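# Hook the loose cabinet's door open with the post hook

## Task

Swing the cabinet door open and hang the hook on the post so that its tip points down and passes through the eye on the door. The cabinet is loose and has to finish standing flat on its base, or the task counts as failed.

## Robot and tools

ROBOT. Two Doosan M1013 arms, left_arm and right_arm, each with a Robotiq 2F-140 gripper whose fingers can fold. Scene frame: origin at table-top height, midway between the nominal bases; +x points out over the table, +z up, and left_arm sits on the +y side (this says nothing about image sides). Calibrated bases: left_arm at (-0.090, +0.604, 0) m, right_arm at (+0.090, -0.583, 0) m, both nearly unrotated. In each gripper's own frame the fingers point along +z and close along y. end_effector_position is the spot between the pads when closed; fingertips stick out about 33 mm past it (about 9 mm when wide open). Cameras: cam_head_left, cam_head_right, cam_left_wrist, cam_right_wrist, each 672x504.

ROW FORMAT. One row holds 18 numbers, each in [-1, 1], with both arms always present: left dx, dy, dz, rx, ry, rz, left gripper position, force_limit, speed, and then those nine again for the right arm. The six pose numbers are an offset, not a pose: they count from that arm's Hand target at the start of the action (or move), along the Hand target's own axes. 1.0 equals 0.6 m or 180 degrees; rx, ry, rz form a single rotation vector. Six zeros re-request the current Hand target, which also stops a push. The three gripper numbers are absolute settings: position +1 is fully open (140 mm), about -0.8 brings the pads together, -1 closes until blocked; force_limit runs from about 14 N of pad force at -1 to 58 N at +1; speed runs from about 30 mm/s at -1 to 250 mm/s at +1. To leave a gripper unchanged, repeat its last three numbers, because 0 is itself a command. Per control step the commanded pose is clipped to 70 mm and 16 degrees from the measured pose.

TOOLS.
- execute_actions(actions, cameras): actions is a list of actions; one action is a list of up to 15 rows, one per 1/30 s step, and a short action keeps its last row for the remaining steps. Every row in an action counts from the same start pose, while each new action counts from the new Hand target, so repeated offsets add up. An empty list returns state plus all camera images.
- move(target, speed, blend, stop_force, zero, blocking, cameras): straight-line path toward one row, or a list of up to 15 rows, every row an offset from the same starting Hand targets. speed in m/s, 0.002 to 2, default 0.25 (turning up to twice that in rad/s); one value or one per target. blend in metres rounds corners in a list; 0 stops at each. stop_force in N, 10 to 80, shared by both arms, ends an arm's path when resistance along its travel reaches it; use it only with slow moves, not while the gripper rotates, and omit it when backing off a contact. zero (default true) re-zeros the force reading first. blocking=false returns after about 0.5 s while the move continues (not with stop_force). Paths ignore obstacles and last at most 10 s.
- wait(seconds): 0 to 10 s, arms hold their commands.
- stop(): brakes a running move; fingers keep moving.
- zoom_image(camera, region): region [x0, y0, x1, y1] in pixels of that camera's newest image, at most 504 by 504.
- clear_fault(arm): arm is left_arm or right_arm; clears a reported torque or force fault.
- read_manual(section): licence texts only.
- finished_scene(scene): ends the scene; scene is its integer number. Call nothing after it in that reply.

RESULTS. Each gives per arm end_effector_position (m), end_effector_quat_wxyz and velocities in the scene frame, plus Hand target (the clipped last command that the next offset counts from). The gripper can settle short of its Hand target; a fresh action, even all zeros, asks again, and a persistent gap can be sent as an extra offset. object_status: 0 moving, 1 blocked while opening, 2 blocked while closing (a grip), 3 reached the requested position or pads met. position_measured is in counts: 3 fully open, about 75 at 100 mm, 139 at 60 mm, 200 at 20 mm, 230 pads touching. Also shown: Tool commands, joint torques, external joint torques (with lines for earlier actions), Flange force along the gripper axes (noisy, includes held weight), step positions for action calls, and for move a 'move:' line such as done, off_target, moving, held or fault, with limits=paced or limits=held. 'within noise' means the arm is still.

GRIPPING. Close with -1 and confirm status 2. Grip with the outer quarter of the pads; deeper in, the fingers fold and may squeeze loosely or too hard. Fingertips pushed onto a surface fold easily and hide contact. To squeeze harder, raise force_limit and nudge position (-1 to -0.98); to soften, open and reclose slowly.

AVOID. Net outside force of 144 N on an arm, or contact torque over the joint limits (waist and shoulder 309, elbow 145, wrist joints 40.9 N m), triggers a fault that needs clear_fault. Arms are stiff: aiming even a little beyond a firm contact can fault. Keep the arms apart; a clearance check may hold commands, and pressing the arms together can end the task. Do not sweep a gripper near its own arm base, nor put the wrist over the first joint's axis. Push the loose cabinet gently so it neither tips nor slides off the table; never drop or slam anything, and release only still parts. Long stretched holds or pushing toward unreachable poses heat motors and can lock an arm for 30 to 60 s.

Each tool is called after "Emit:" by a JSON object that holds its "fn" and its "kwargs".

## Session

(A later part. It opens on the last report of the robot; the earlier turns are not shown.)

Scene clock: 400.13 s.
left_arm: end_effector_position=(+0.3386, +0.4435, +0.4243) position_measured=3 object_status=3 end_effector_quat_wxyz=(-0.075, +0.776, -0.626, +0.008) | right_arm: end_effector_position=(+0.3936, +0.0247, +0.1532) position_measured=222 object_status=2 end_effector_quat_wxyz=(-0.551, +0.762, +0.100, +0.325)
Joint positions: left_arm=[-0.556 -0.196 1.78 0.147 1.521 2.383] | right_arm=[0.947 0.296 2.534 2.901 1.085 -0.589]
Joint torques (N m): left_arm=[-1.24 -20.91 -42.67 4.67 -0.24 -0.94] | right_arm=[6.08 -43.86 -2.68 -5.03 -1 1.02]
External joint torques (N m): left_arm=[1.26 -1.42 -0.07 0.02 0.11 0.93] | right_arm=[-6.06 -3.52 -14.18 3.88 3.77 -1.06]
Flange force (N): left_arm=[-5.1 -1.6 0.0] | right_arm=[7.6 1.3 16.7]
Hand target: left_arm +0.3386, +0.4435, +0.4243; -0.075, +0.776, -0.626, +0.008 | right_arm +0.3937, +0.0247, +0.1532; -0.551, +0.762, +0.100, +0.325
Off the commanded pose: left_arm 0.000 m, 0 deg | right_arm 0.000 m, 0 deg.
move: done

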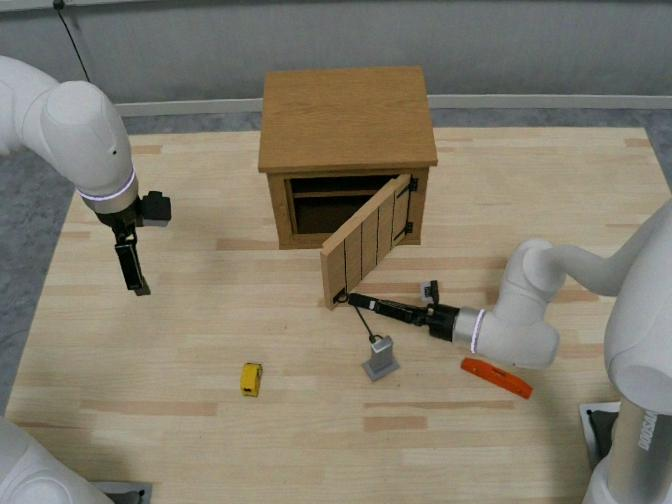

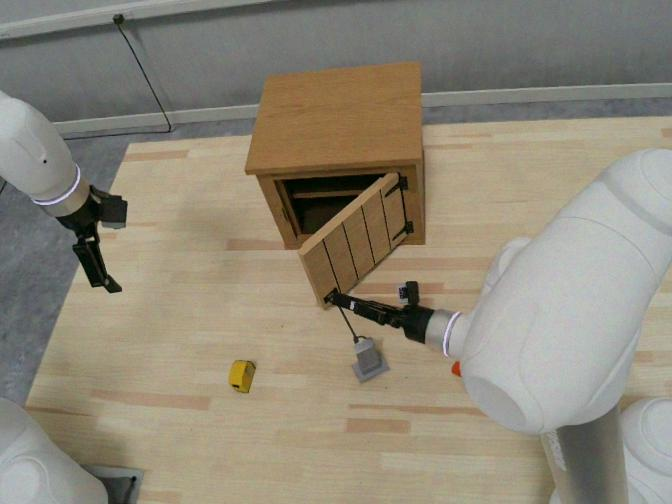

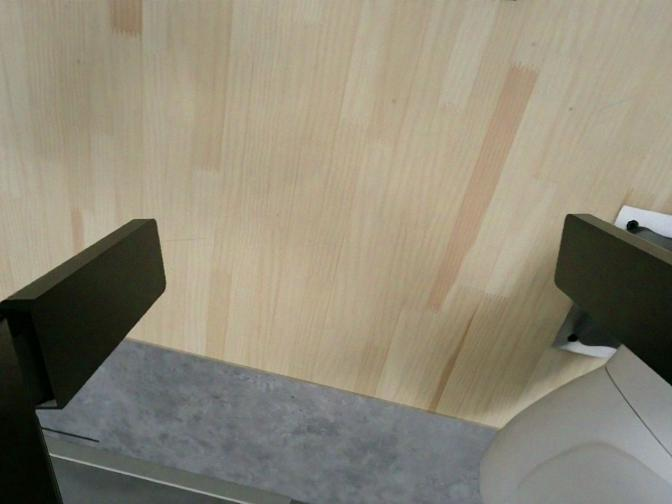

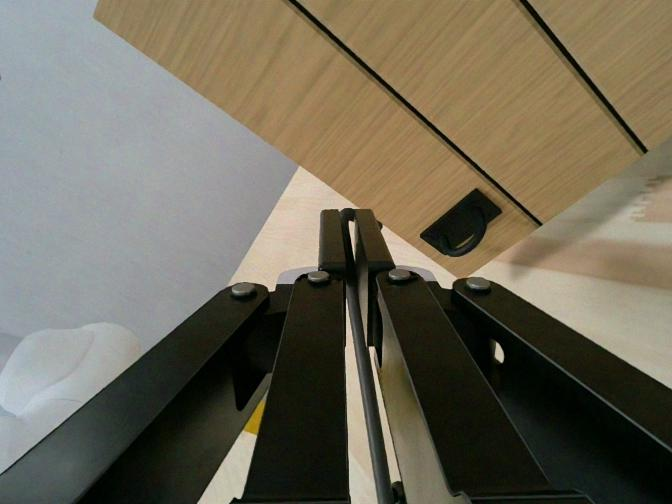

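Emit:
{"fn": "move", "kwargs": {"target": [0,0,0,0,0,0,1,1,1,-0.0009,0.016,0.0153,-0.0218,-0.0224,0.0229,-1,-1,-1], "speed": 0.1, "cameras": ["cam_head_left","cam_head_right","cam_right_wrist"]}}

Emit:
{"fn": "zoom_image", "kwargs": {"camera": "cam_head_left", "region": [320, 270, 390, 340]}}

Emit:
{"fn": "zoom_image", "kwargs": {"camera": "cam_head_right", "region": [310, 270, 380, 340]}}

Emit:
{"fn": "zoom_image", "kwargs": {"camera": "cam_right_wrist", "region": [300, 150, 500, 310]}}

Scene clock: 445.63 s.
left_arm: end_effector_position=(+0.3386, +0.4435, +0.4243) position_measured=3 object_status=3 end_effector_quat_wxyz=(-0.075, +0.776, -0.626, +0.008) | right_arm: end_effector_position=(+0.4017, +0.0296, +0.1438) position_measured=222 object_status=2 end_effector_quat_wxyz=(-0.532, +0.795, +0.081, +0.281)
Joint positions: left_arm=[-0.556 -0.196 1.78 0.147 1.521 2.383] | right_arm=[0.926 0.255 2.497 2.833 0.917 -0.466]
Joint torques (N m): left_arm=[-1.43 -20.74 -42.45 4.65 -0.3 -0.89] | right_arm=[-1.4 -51.88 -23.41 -0.8 3.88 0.91]
External joint torques (N m): left_arm=[1.31 -1.17 -0.28 0.04 0.16 0.89] | right_arm=[1.32 5.39 3.31 -0.53 -1.18 -0.95]
Flange force (N): left_arm=[-4.7 -2.2 -0.4] | right_arm=[-9.0 7.7 4.5]
Hand target: left_arm +0.3386, +0.4435, +0.4243; -0.075, +0.776, -0.626, +0.008 | right_arm +0.4017, +0.0296, +0.1438; -0.532, +0.795, +0.081, +0.281
Off the commanded pose: left_arm 0.000 m, 0 deg | right_arm 0.000 m, 0 deg.
move: done
Images, in order (width x height): cam_head_left 672x504, cam_head_right 672x504, cam_right_wrist 672x504.

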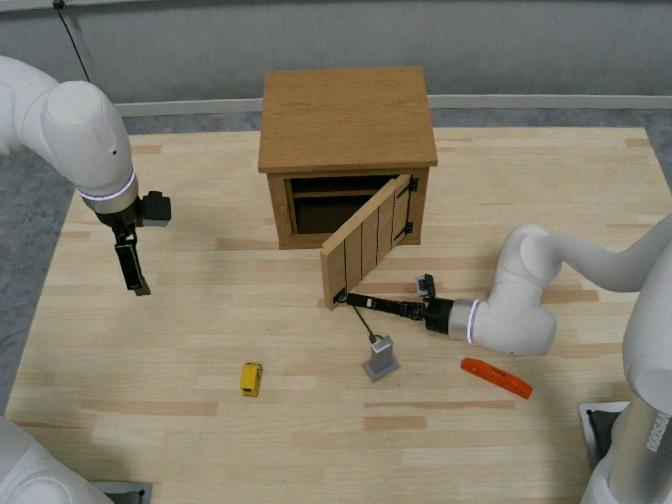

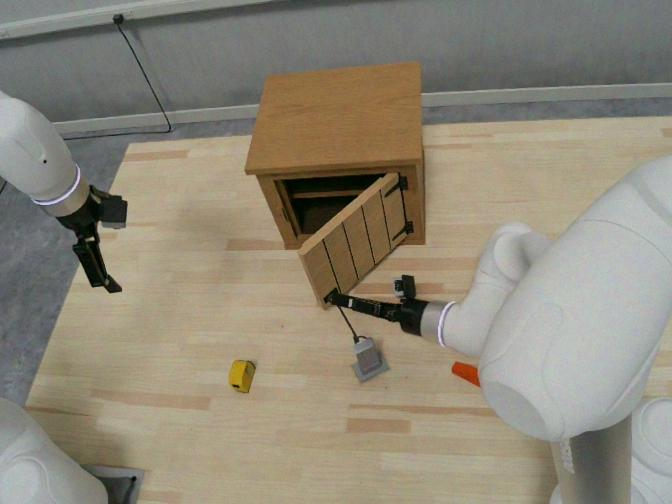

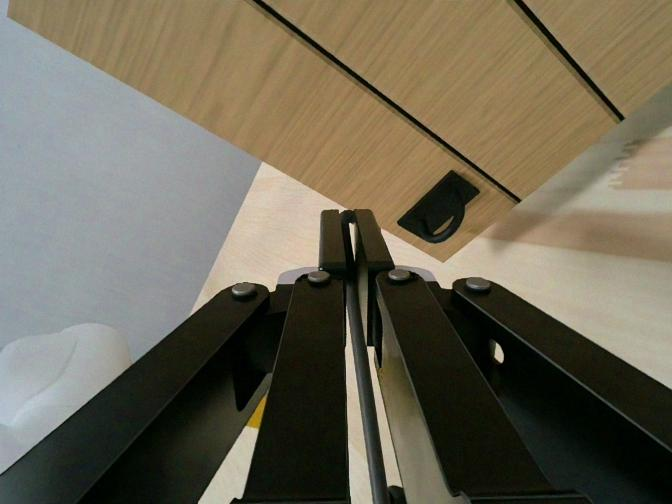

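Scaled by 7.200 from the camera's 672x504 image, which has a finer 960x720 frame.

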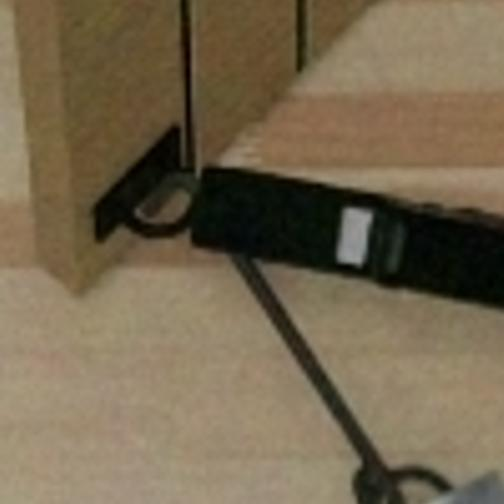

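Scaled by 7.200 from the camera's 672x504 image, which has a finer 960x720 frame.

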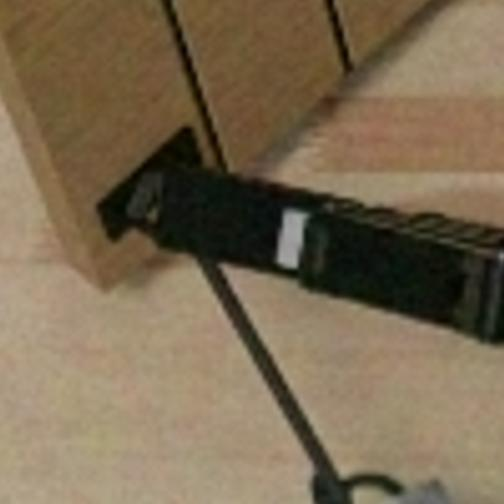

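Scaled by 2.520 from the camera's 672x504 image, which has a finer 960x720 frame.

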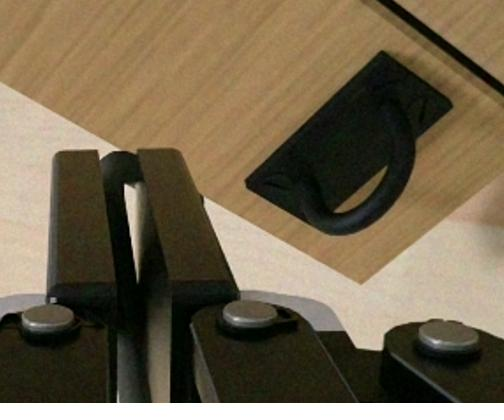

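Emit:
{"fn": "move", "kwargs": {"target": [0.811,0.171,-0.088,0,0,0,1,1,1,0,0,0,0,0,0,-1,-1,-1], "speed": 0.4, "cameras": ["cam_left_wrist"]}}

Emit:
{"fn": "zoom_image", "kwargs": {"camera": "cam_left_wrist", "region": [240, 80, 440, 240]}}

Scene clock: 483.77 s.
left_arm: end_effector_position=(+0.3382, -0.0566, +0.4238) position_measured=3 object_status=3 end_effector_quat_wxyz=(-0.075, +0.776, -0.626, +0.008) | right_arm: end_effector_position=(+0.4017, +0.0296, +0.1438) position_measured=222 object_status=2 end_effector_quat_wxyz=(-0.532, +0.795, +0.081, +0.281)
Joint positions: left_arm=[-1.115 0.399 1.121 0.144 1.668 1.84] | right_arm=[0.926 0.255 2.497 2.832 0.917 -0.466]
Joint torques (N m): left_arm=[-0.94 -80.9 -41.85 4.79 0.19 -0.94] | right_arm=[-1.81 -51.69 -23.58 -0.89 3.98 0.87]
External joint torques (N m): left_arm=[1.08 -2.78 -0.75 -0.06 -0.11 0.93] | right_arm=[1.86 5.03 3.28 -0.48 -1.27 -0.91]
Flange force (N): left_arm=[-3.6 -1.7 -0.7] | right_arm=[-9.7 5.8 4.3]
Hand target: left_arm +0.3382, -0.0566, +0.4237; -0.075, +0.776, -0.626, +0.008 | right_arm +0.4017, +0.0296, +0.1438; -0.532, +0.795, +0.081, +0.281
Off the commanded pose: left_arm 0.000 m, 0 deg | right_arm 0.000 m, 0 deg.
move: done
Images, in order (width x height): cam_left_wrist 672x504.

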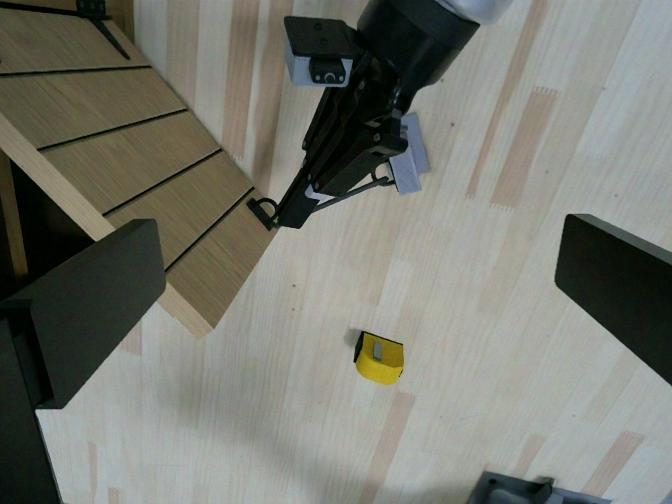

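Scaled by 2.520 from the camera's 672x504 image, which has a finer 960x720 frame.

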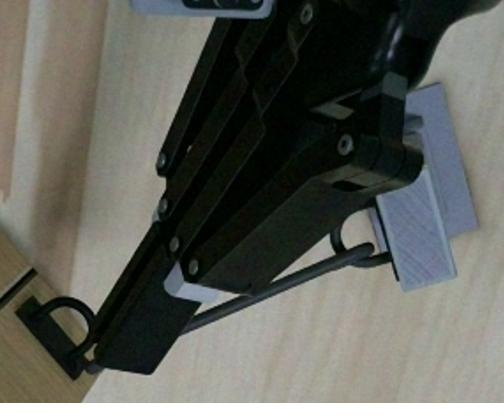

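Emit:
{"fn": "move", "kwargs": {"target": [[-0.235,-0.32,0.168,0,0,0,-1,-1,0.5,0,0,0,0,0,0,-1,-1,-1],[-0.216,-0.2905,0.398,0,0,0,-1,-1,0.5,0,0,0,0,0,0,-1,-1,-1],[-0.1855,-0.251,0.391,0,0,0,-1,-1,0.5,0,0,0,0,0,0,-1,-1,-1]], "speed": [0.3,0.2,0.04], "blend": [0.02,0.005,0], "cameras": ["cam_head_left","cam_head_right","cam_right_wrist"]}}

Emit:
{"fn": "zoom_image", "kwargs": {"camera": "cam_right_wrist", "region": [300, 150, 500, 310]}}

Scene clock: 544.50 s.
left_arm: end_effector_position=(+0.5045, +0.1293, +0.2264) position_measured=235 object_status=3 end_effector_quat_wxyz=(-0.075, +0.776, -0.626, +0.009) | right_arm: end_effector_position=(+0.4017, +0.0296, +0.1438) position_measured=222 object_status=2 end_effector_quat_wxyz=(-0.532, +0.795, +0.081, +0.281)
Joint positions: left_arm=[-0.8 0.371 1.518 0.159 1.253 2.093] | right_arm=[0.926 0.255 2.497 2.832 0.917 -0.466]
Joint torques (N m): left_arm=[-0.71 -28.92 -4.57 3.7 0.28 -0.87] | right_arm=[-1.53 -51.58 -23.6 -0.88 3.96 0.94]
External joint torques (N m): left_arm=[0.85 -49.66 -35.93 0.76 -0.3 0.86] | right_arm=[1.43 5.1 3.55 -0.45 -1.27 -0.98]
External joint torques when the fault began: left_arm=[-5.49 -69.5 -35.64 1.85 5.79 1.29]
Flange force (N): left_arm=[-4.8 -11.7 -65.5] | right_arm=[-9.2 6.8 3.7]
Flange force when the fault began (N): left_arm=[-23.6 9.0 -86.7]
Hand target: left_arm +0.5045, +0.1293, +0.2264; -0.075, +0.776, -0.626, +0.009 (not the last commanded pose) | right_arm +0.4017, +0.0296, +0.1438; -0.532, +0.795, +0.081, +0.281
Tool commands: left_gripper/position=-1.0 left_gripper/force_limit=-1.0 left_gripper/speed=+0.498039 right_gripper/position=-1.0 right_gripper/force_limit=-1.0 right_gripper/speed=-1.0
Off the commanded pose: left_arm 0.030 m, 0 deg | right_arm 0.000 m, 0 deg.
FORCE FAULT: contact force on the left arm reached its limit, and that arm stopped. The contact can be on any part of that arm, not only on its tool. That arm's remaining commands of this call were not run. That arm is still stopped at the end of this call. While its stop runs, that arm takes no new command, but its gripper still runs the gripper command that each later call begins with.
CLEAR FAULT: the left arm stays stopped until you call clear_fault(arm="left_arm").
move: fault (left_arm); path passed 2 of 3 targets
Images, in order (width x height): cam_head_left 672x504, cam_head_right 672x504, cam_right_wrist 672x504.

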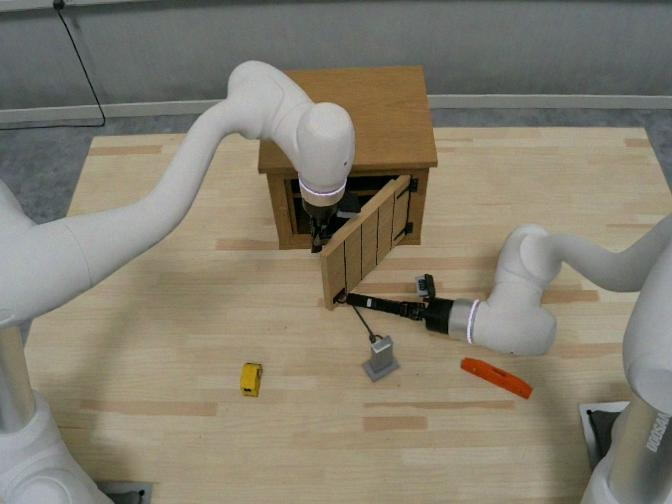

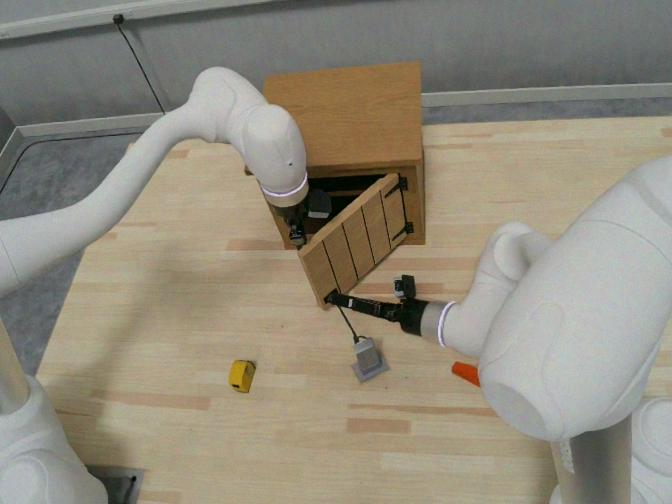

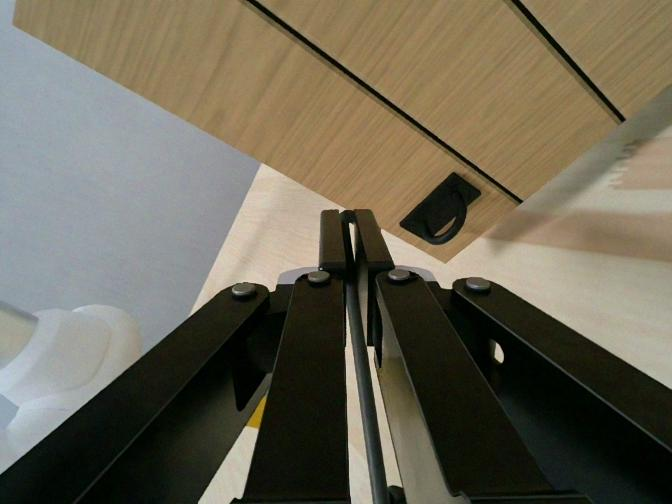

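Scaled by 2.520 from the camera's 672x504 image, which has a finer 960x720 frame.

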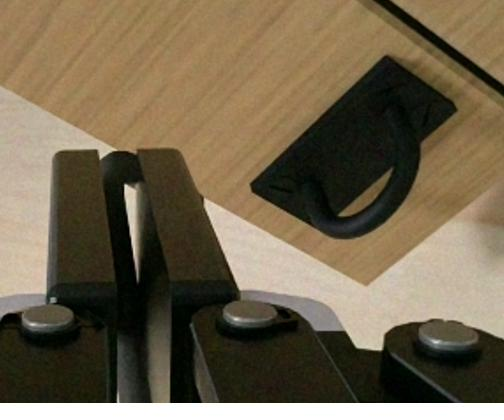

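Emit:
{"fn": "clear_fault", "kwargs": {"arm": "left_arm"}}

Emit:
{"fn": "move", "kwargs": {"target": [0,0,-0.15,0,0,0,-1,-1,0.5,0,0,0,0,0,0,-1,-1,-1], "speed": 0.1, "cameras": ["cam_left_wrist","cam_head_left"]}}

Scene clock: 579.33 s.
left_arm: end_effector_position=(+0.5045, +0.1293, +0.2264) position_measured=235 object_status=3 end_effector_quat_wxyz=(-0.075, +0.776, -0.626, +0.009) | right_arm: end_effector_position=(+0.4017, +0.0296, +0.1438) position_measured=222 object_status=2 end_effector_quat_wxyz=(-0.532, +0.795, +0.081, +0.281)
Joint positions: left_arm=[-0.8 0.371 1.518 0.159 1.253 2.093] | right_arm=[0.926 0.255 2.497 2.832 0.917 -0.466]
Joint torques (N m): left_arm=[-0.6 -29.76 -5.31 3.57 0.17 -0.84] | right_arm=[-1.82 -51.55 -23.61 -0.9 3.97 0.92]
External joint torques (N m): left_arm=[0.46 -49.58 -35.71 0.94 -0.21 0.83] | right_arm=[1.77 5.13 3.44 -0.45 -1.28 -0.96]
Flange force (N): left_arm=[-4.7 -11.0 -65.4] | right_arm=[-9.9 6.2 4.2]
Hand target: left_arm +0.5045, +0.1293, +0.2264; -0.075, +0.776, -0.626, +0.009 (not the last commanded pose) | right_arm +0.4017, +0.0296, +0.1438; -0.532, +0.795, +0.081, +0.281
Tool commands: left_gripper/position=-1.0 left_gripper/force_limit=-1.0 left_gripper/speed=+0.498039 right_gripper/position=-1.0 right_gripper/force_limit=-1.0 right_gripper/speed=-1.0
Off the commanded pose: left_arm 0.030 m, 0 deg | right_arm 0.000 m, 0 deg.
FORCE FAULT, CONTINUED: the left arm's stop, for the force fault that an earlier result reported, is over. The call counts as one of the actions that you can send in this scene. That arm's target is now where it stood when the stop ended, not its last command. That arm accepts commands again.
CLEAR FAULT: your call cleared the left arm's force fault. If the contact force or a joint's load stays at its limit, that arm stops again.

Scene clock: 580.67 s.
left_arm: end_effector_position=(+0.4948, +0.1199, +0.3154) position_measured=235 object_status=3 end_effector_quat_wxyz=(-0.075, +0.776, -0.626, +0.009) | right_arm: end_effector_position=(+0.4017, +0.0296, +0.1438) position_measured=222 object_status=2 end_effector_quat_wxyz=(-0.532, +0.795, +0.081, +0.281)
Joint positions: left_arm=[-0.818 0.335 1.405 0.153 1.404 2.1] | right_arm=[0.926 0.255 2.497 2.832 0.917 -0.466]
Joint torques (N m): left_arm=[-0.96 -73.46 -41.23 4.62 -0.01 -0.91] | right_arm=[-1.7 -51.81 -23.72 -0.88 3.96 0.98]
External joint torques (N m): left_arm=[1.13 -3.27 -1 0.04 -0.03 0.9] | right_arm=[1.48 5.27 3.56 -0.44 -1.27 -1.02]
Flange force (N): left_arm=[-4.1 -0.9 -2.1] | right_arm=[-9.6 7.0 4.1]
Hand target: left_arm +0.4948, +0.1199, +0.3154; -0.075, +0.776, -0.626, +0.009 | right_arm +0.4017, +0.0296, +0.1438; -0.532, +0.795, +0.081, +0.281
Off the commanded pose: left_arm 0.000 m, 0 deg | right_arm 0.000 m, 0 deg.
move: done
Images, in order (width x height): cam_head_left 672x504, cam_left_wrist 672x504.

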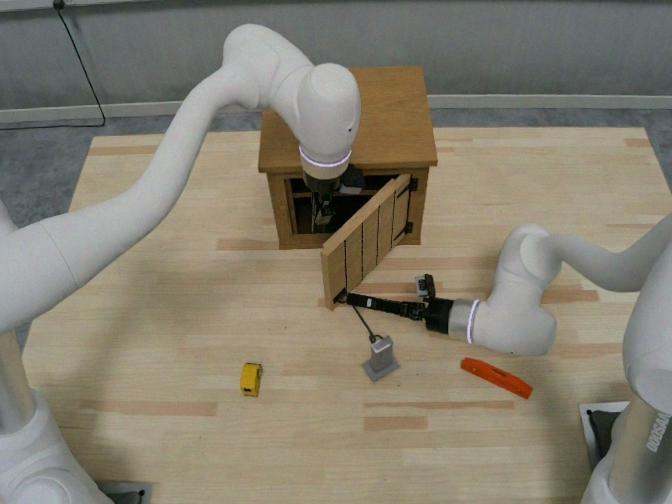

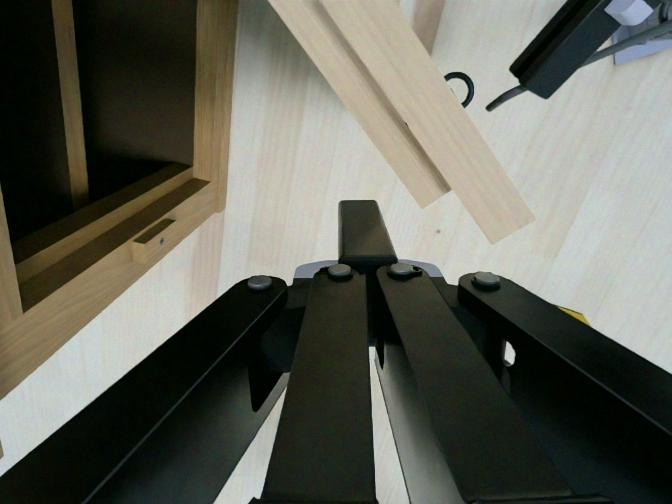

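Emit:
{"fn": "move", "kwargs": {"target": [[-0.0477,0.0238,0.001,0,0,0,-1,-1,0.5,0,0,0,0,0,0,-1,-1,-1],[-0.0355,0.0427,0.149,0,0,0,-1,-1,0.5,0,0,0,0,0,0,-1,-1,-1],[0.0097,0.0758,0.141,0,0,0,-1,-1,0.5,0,0,0,0,0,0,-1,-1,-1]], "speed": [0.1,0.1,0.04], "blend": [0.005,0.003,0], "cameras": ["cam_head_left","cam_right_wrist","cam_left_wrist"]}}

Emit:
{"fn": "zoom_image", "kwargs": {"camera": "cam_left_wrist", "region": [400, 0, 600, 160]}}

Scene clock: 609.80 s.
left_arm: end_effector_position=(+0.4612, +0.1141, +0.2255) position_measured=235 object_status=3 end_effector_quat_wxyz=(-0.075, +0.776, -0.626, +0.009) | right_arm: end_effector_position=(+0.4018, +0.0295, +0.1438) position_measured=222 object_status=2 end_effector_quat_wxyz=(-0.532, +0.795, +0.080, +0.281)
Joint positions: left_arm=[-0.857 0.34 1.564 0.159 1.248 2.035] | right_arm=[0.926 0.255 2.497 2.832 0.917 -0.466]
Joint torques (N m): left_arm=[-47.37 -64.74 -59.21 -12.89 -14.02 -2.6] | right_arm=[14.61 -50.45 -27.19 -6.84 5.65 0.96]
External joint torques (N m): left_arm=[47.63 -11.29 18.56 17.37 14.01 2.6] | right_arm=[-14.67 3.87 6.84 5.48 -2.94 -1]
Flange force (N): left_arm=[-73.8 -31.5 3.0] | right_arm=[8.3 20.0 -9.2]
Hand target: left_arm +0.4610, +0.1138, +0.2255; -0.075, +0.776, -0.626, +0.009 | right_arm +0.4017, +0.0296, +0.1438; -0.532, +0.795, +0.081, +0.281
Off the commanded pose: left_arm 0.000 m, 0 deg | right_arm 0.000 m, 0 deg.
move: done
Images, in order (width x height): cam_head_left 672x504, cam_left_wrist 672x504, cam_right_wrist 672x504.

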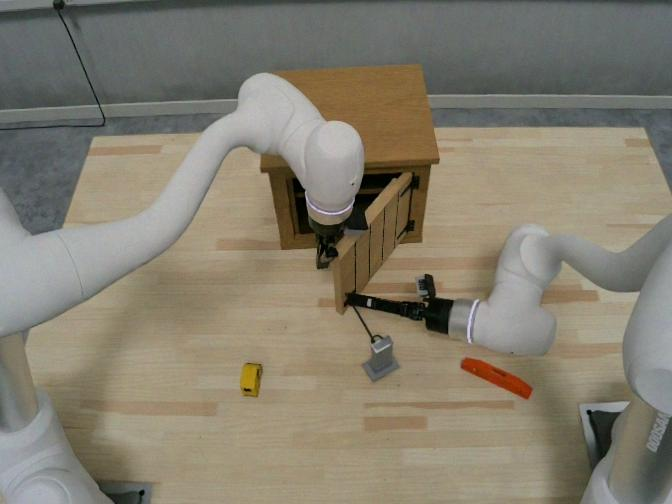

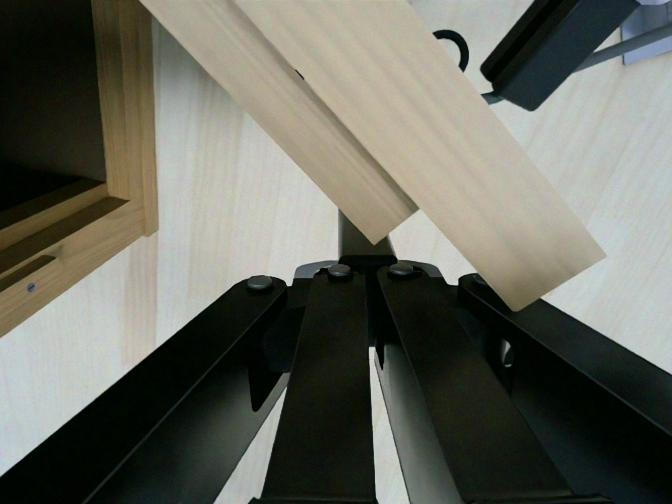

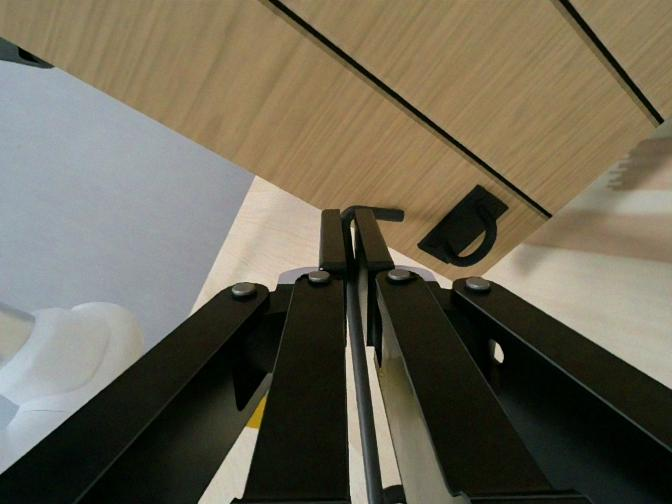

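Scaled by 2.520 from the camera's 672x504 image, which has a finer 960x720 frame.

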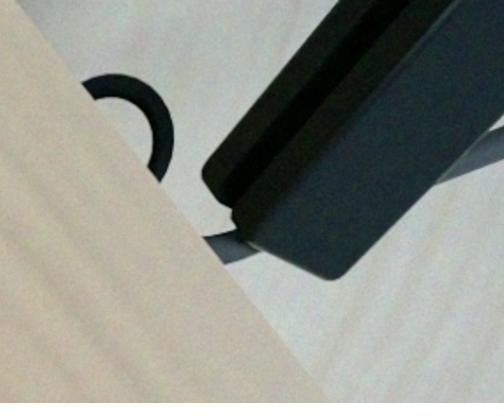

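Emit:
{"fn": "move", "kwargs": {"target": [-0.009,-0.014,0,0,0,0,-1,-1,0.5,0.0103,-0.002,-0.0223,-0.0051,0.055,-0.0075,-1,-1,-1], "speed": 0.1, "cameras": ["cam_head_left","cam_right_wrist","cam_left_wrist"]}}

Emit:
{"fn": "zoom_image", "kwargs": {"camera": "cam_left_wrist", "region": [400, 0, 600, 160]}}

Emit:
{"fn": "zoom_image", "kwargs": {"camera": "cam_right_wrist", "region": [300, 150, 500, 310]}}

Emit:
{"fn": "zoom_image", "kwargs": {"camera": "cam_head_left", "region": [320, 270, 390, 340]}}

Scene clock: 633.47 s.
left_arm: end_effector_position=(+0.4680, +0.1207, +0.2270) position_measured=235 object_status=3 end_effector_quat_wxyz=(-0.075, +0.776, -0.626, +0.009) | right_arm: end_effector_position=(+0.4015, +0.0171, +0.1517) position_measured=222 object_status=2 end_effector_quat_wxyz=(-0.527, +0.771, +0.041, +0.355)
Joint positions: left_arm=[-0.844 0.339 1.562 0.159 1.248 2.049] | right_arm=[1.043 0.289 2.538 3.161 1.064 -0.653]
Joint torques (N m): left_arm=[-1.5 -71.72 -40.28 4.42 -0.15 -0.88] | right_arm=[-1.76 -51.23 -17.83 -1.56 3.74 0.93]
External joint torques (N m): left_arm=[1.43 -3.26 -0.14 0.03 0.13 0.87] | right_arm=[1.66 5.37 1.8 0.17 -0.96 -0.97]
Flange force (N): left_arm=[-5.5 -0.5 -1.9] | right_arm=[-12.1 5.2 4.6]
Hand target: left_arm +0.4680, +0.1207, +0.2270; -0.075, +0.776, -0.626, +0.009 | right_arm +0.4015, +0.0171, +0.1517; -0.527, +0.771, +0.041, +0.355
Off the commanded pose: left_arm 0.000 m, 0 deg | right_arm 0.000 m, 0 deg.
move: done
Images, in order (width x height): cam_head_left 672x504, cam_left_wrist 672x504, cam_right_wrist 672x504.

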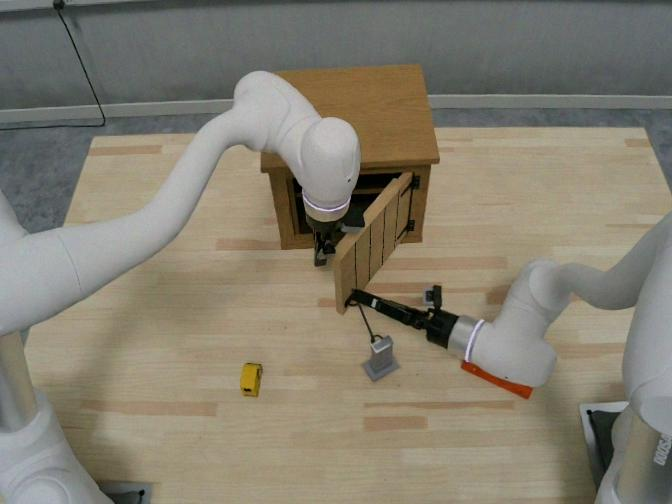

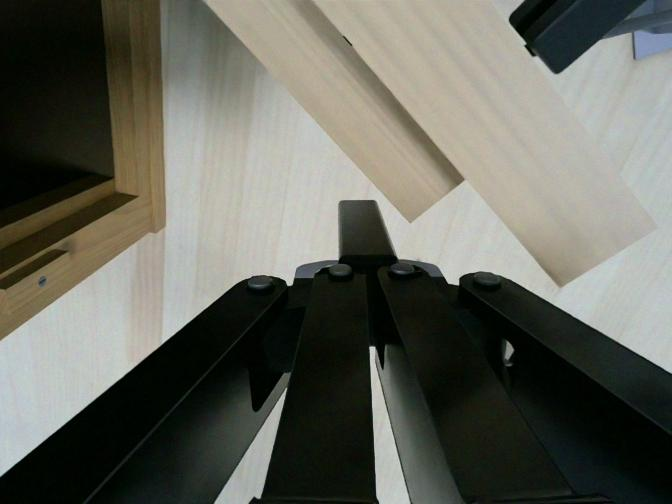

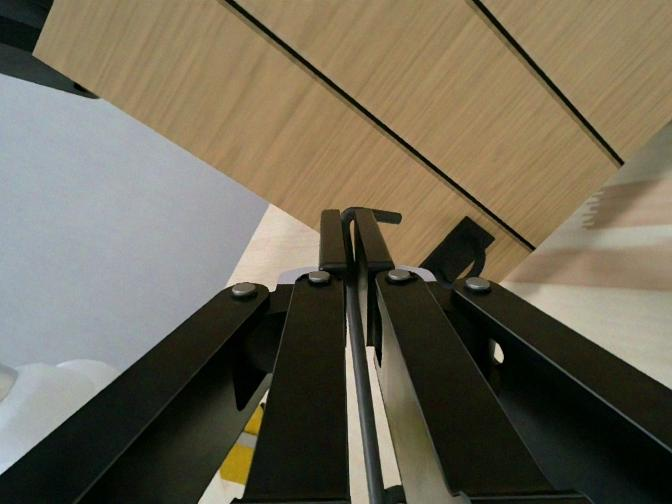

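Scaled by 2.520 from the camera's 672x504 image, which has a finer 960x720 frame.

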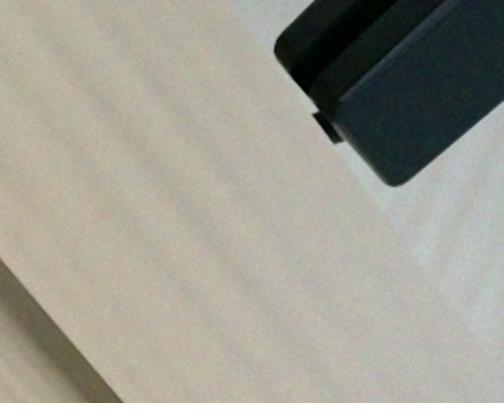

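Scaled by 2.520 from the camera's 672x504 image, which has a finer 960x720 frame.

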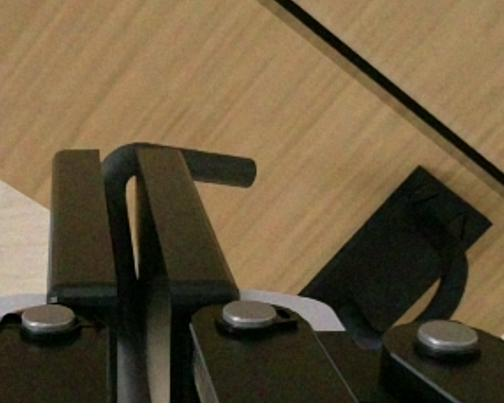

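Scaled by 7.200 from the camera's 672x504 image, which has a finer 960x720 frame.

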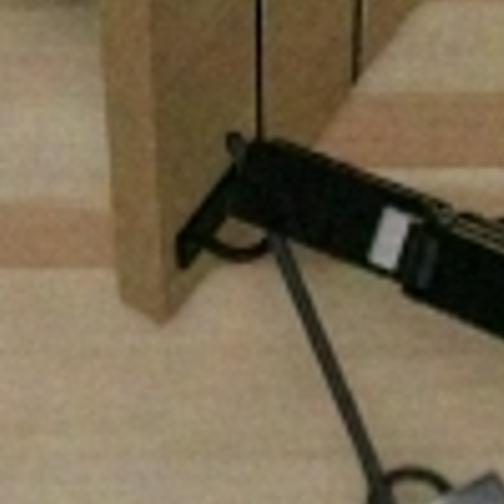

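Emit:
{"fn": "move", "kwargs": {"target": [[-0.02,-0.0315,-0.247,0,0,0,-1,-1,0.5,0,0,0,0,0,0,-1,-1,-1],[0.2135,0.229,-0.379,0,0,0,-1,-1,0.5,0,0,0,0,0,0,-1,-1,-1]], "speed": 0.25, "blend": [0.03,0], "cameras": ["cam_left_wrist"]}}

Emit:
{"fn": "zoom_image", "kwargs": {"camera": "cam_left_wrist", "region": [240, 80, 440, 240]}}

Scene clock: 661.57 s.
left_arm: end_effector_position=(+0.3378, -0.0558, +0.4241) position_measured=235 object_status=3 end_effector_quat_wxyz=(-0.075, +0.776, -0.626, +0.009) | right_arm: end_effector_position=(+0.4015, +0.0171, +0.1517) position_measured=222 object_status=2 end_effector_quat_wxyz=(-0.527, +0.771, +0.041, +0.355)
Joint positions: left_arm=[-1.115 0.396 1.125 0.145 1.665 1.838] | right_arm=[1.043 0.289 2.538 3.161 1.064 -0.653]
Joint torques (N m): left_arm=[-0.89 -77.94 -42.15 4.67 0.07 -0.68] | right_arm=[-1.42 -50.89 -17.79 -1.43 3.68 0.82]
External joint torques (N m): left_arm=[0.88 -5.23 -0.34 0.05 0.01 0.67] | right_arm=[1.37 5.05 2.03 0.06 -0.92 -0.86]
Flange force (N): left_arm=[-8.5 0.6 0.2] | right_arm=[-10.7 5.6 3.7]
Hand target: left_arm +0.3378, -0.0559, +0.4241; -0.075, +0.776, -0.626, +0.009 | right_arm +0.4015, +0.0171, +0.1517; -0.527, +0.771, +0.041, +0.355
Off the commanded pose: left_arm 0.000 m, 0 deg | right_arm 0.000 m, 0 deg.
move: done
Images, in order (width x height): cam_left_wrist 672x504.

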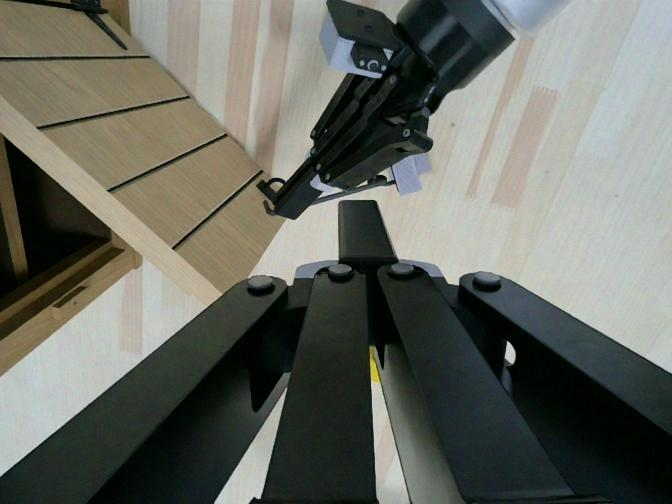

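Scaled by 2.520 from the camera's 672x504 image, which has a finer 960x720 frame.

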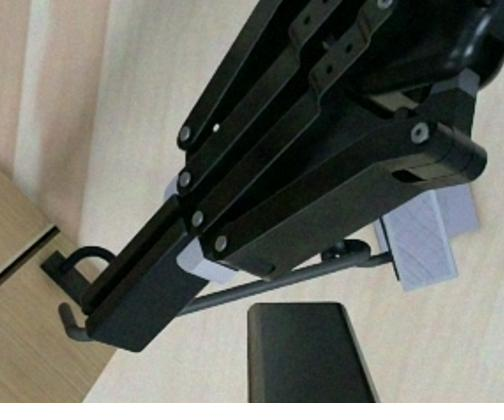

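Emit:
{"fn": "move", "kwargs": {"target": [0,0,0,0,0,0,-1,-1,0.5,-0.0167,0.0336,0.0156,-0.0485,-0.05,0.0551,-1,-1,-1], "speed": 0.08, "cameras": ["cam_left_wrist","cam_right_wrist","cam_head_left"]}}

Emit:
{"fn": "zoom_image", "kwargs": {"camera": "cam_left_wrist", "region": [240, 130, 340, 240]}}

Emit:
{"fn": "zoom_image", "kwargs": {"camera": "cam_right_wrist", "region": [300, 150, 500, 310]}}

Emit:
{"fn": "zoom_image", "kwargs": {"camera": "cam_head_left", "region": [320, 270, 390, 340]}}

Scene clock: 698.07 s.
left_arm: end_effector_position=(+0.3378, -0.0559, +0.4241) position_measured=235 object_status=3 end_effector_quat_wxyz=(-0.075, +0.776, -0.626, +0.009) | right_arm: end_effector_position=(+0.4076, +0.0192, +0.1282) position_measured=222 object_status=2 end_effector_quat_wxyz=(-0.491, +0.835, -0.011, +0.249)
Joint positions: left_arm=[-1.115 0.396 1.125 0.145 1.665 1.838] | right_arm=[0.985 0.204 2.477 3.005 0.709 -0.39]
Joint torques (N m): left_arm=[-1.34 -79.28 -42.27 4.68 -0.04 -0.88] | right_arm=[5.47 -44.27 -12.04 -4.31 0.09 0.76]
External joint torques (N m): left_arm=[1.27 -3.55 -0.12 0.02 0.11 0.87] | right_arm=[-5.58 0.91 -10.18 2.47 2.51 -0.8]
Flange force (N): left_arm=[-6.3 -0.8 0.3] | right_arm=[4.7 0.9 17.6]
Hand target: left_arm +0.3378, -0.0559, +0.4241; -0.075, +0.776, -0.626, +0.009 | right_arm +0.4076, +0.0192, +0.1282; -0.491, +0.835, -0.011, +0.249
Off the commanded pose: left_arm 0.000 m, 0 deg | right_arm 0.000 m, 0 deg.
move: done
Images, in order (width x height): cam_head_left 672x504, cam_left_wrist 672x504, cam_right_wrist 672x504.

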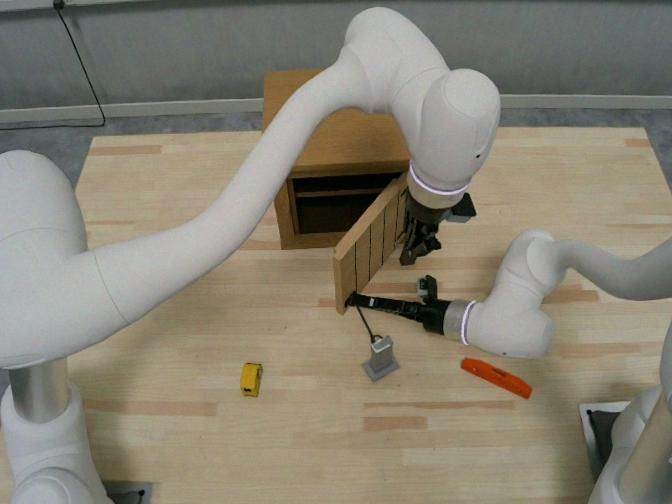

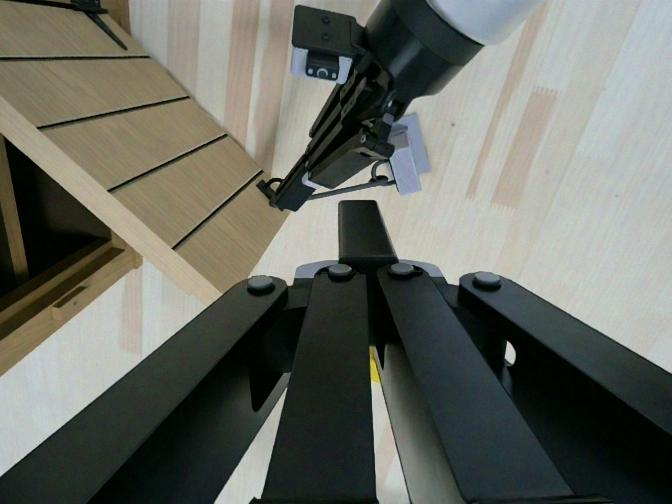

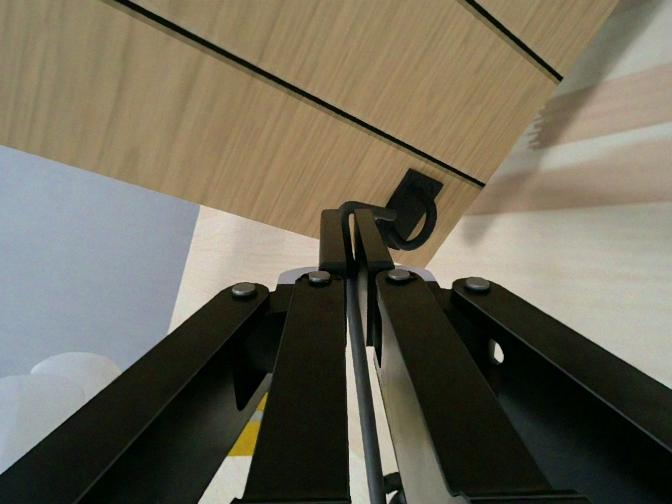

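Scaled by 4.582 from the camera's 672x504 image, which has a finer 960x720 frame.

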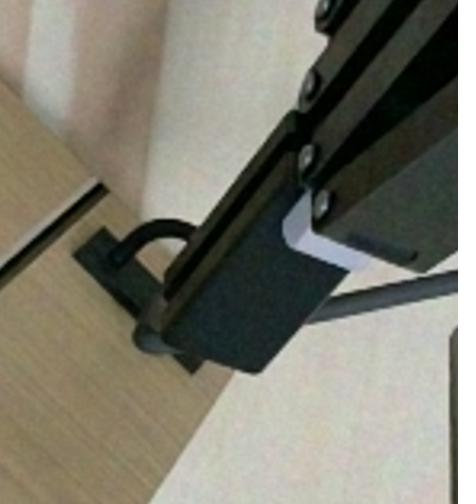

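Scaled by 2.520 from the camera's 672x504 image, which has a finer 960x720 frame.

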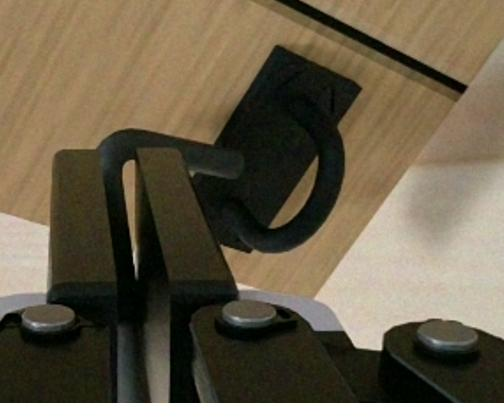

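Scaled by 7.200 from the camera's 672x504 image, which has a finer 960x720 frame.

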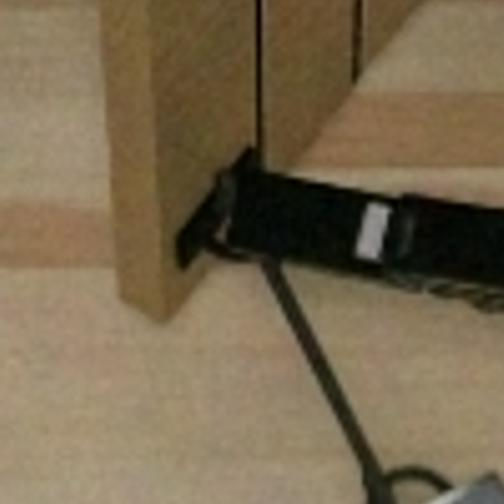

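Emit:
{"fn": "move", "kwargs": {"target": [0,0,0,0,0,0,-1,-1,0.5,-0.0005,0.02,0.0082,-0.0299,-0.0137,0.0331,-1,-1,-1], "speed": 0.06, "cameras": ["cam_left_wrist","cam_right_wrist"]}}

Emit:
{"fn": "zoom_image", "kwargs": {"camera": "cam_left_wrist", "region": [240, 130, 340, 240]}}

Emit:
{"fn": "zoom_image", "kwargs": {"camera": "cam_right_wrist", "region": [300, 150, 500, 310]}}

Scene clock: 737.80 s.
left_arm: end_effector_position=(+0.3378, -0.0559, +0.4241) position_measured=235 object_status=3 end_effector_quat_wxyz=(-0.075, +0.776, -0.626, +0.009) | right_arm: end_effector_position=(+0.4121, +0.0171, +0.1162) position_measured=222 object_status=2 end_effector_quat_wxyz=(-0.464, +0.860, -0.056, +0.205)
Joint positions: left_arm=[-1.115 0.396 1.125 0.145 1.665 1.838] | right_arm=[0.974 0.18 2.44 2.954 0.548 -0.245]
Joint torques (N m): left_arm=[-1.16 -79.26 -42.19 4.7 -0.01 -0.87] | right_arm=[0.99 -46.27 -21.08 -2.48 1.76 0.79]
External joint torques (N m): left_arm=[1.24 -4.11 -0.47 0.04 0.08 0.87] | right_arm=[-1.02 3.03 -3.17 0.47 0.69 -0.83]
Flange force (N): left_arm=[-6.4 -0.8 -0.3] | right_arm=[-1.8 2.0 11.6]
Hand target: left_arm +0.3378, -0.0559, +0.4241; -0.075, +0.776, -0.626, +0.009 | right_arm +0.4121, +0.0171, +0.1162; -0.464, +0.860, -0.056, +0.205
Off the commanded pose: left_arm 0.000 m, 0 deg | right_arm 0.000 m, 0 deg.
move: done
Images, in order (width x height): cam_left_wrist 672x504, cam_right_wrist 672x504.

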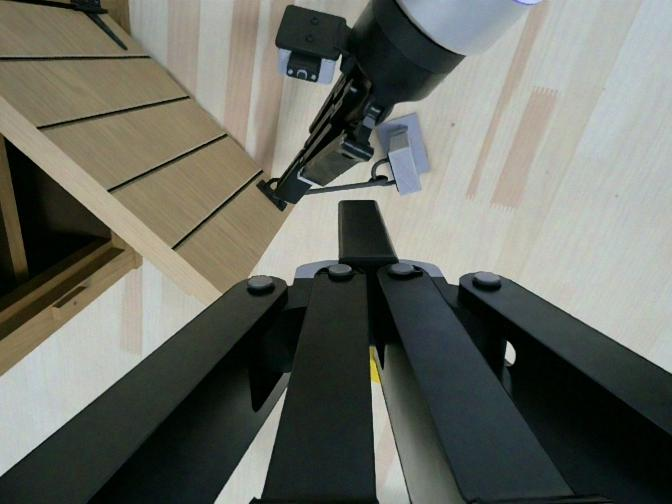

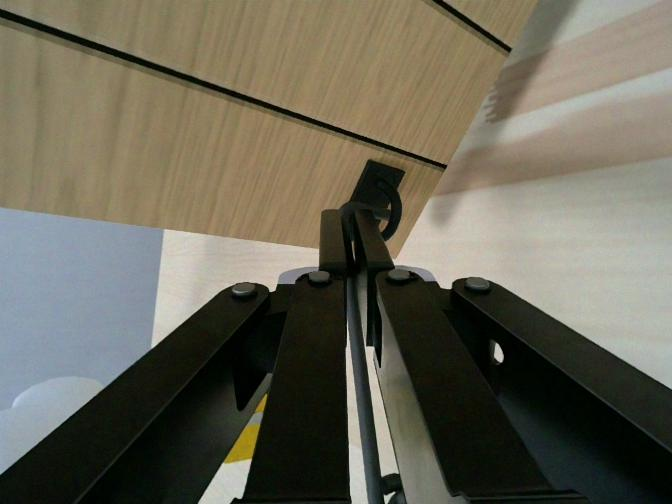

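Scaled by 4.582 from the camera's 672x504 image, which has a finer 960x720 frame.

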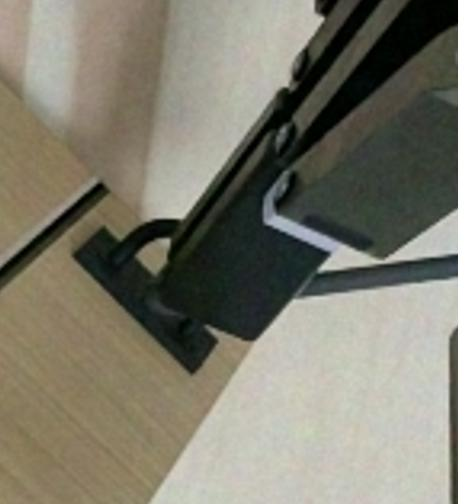

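Scaled by 2.520 from the camera's 672x504 image, which has a finer 960x720 frame.

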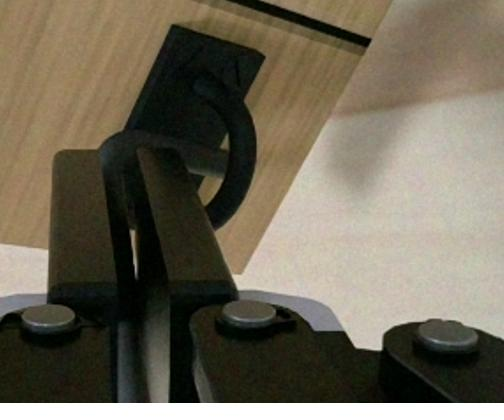

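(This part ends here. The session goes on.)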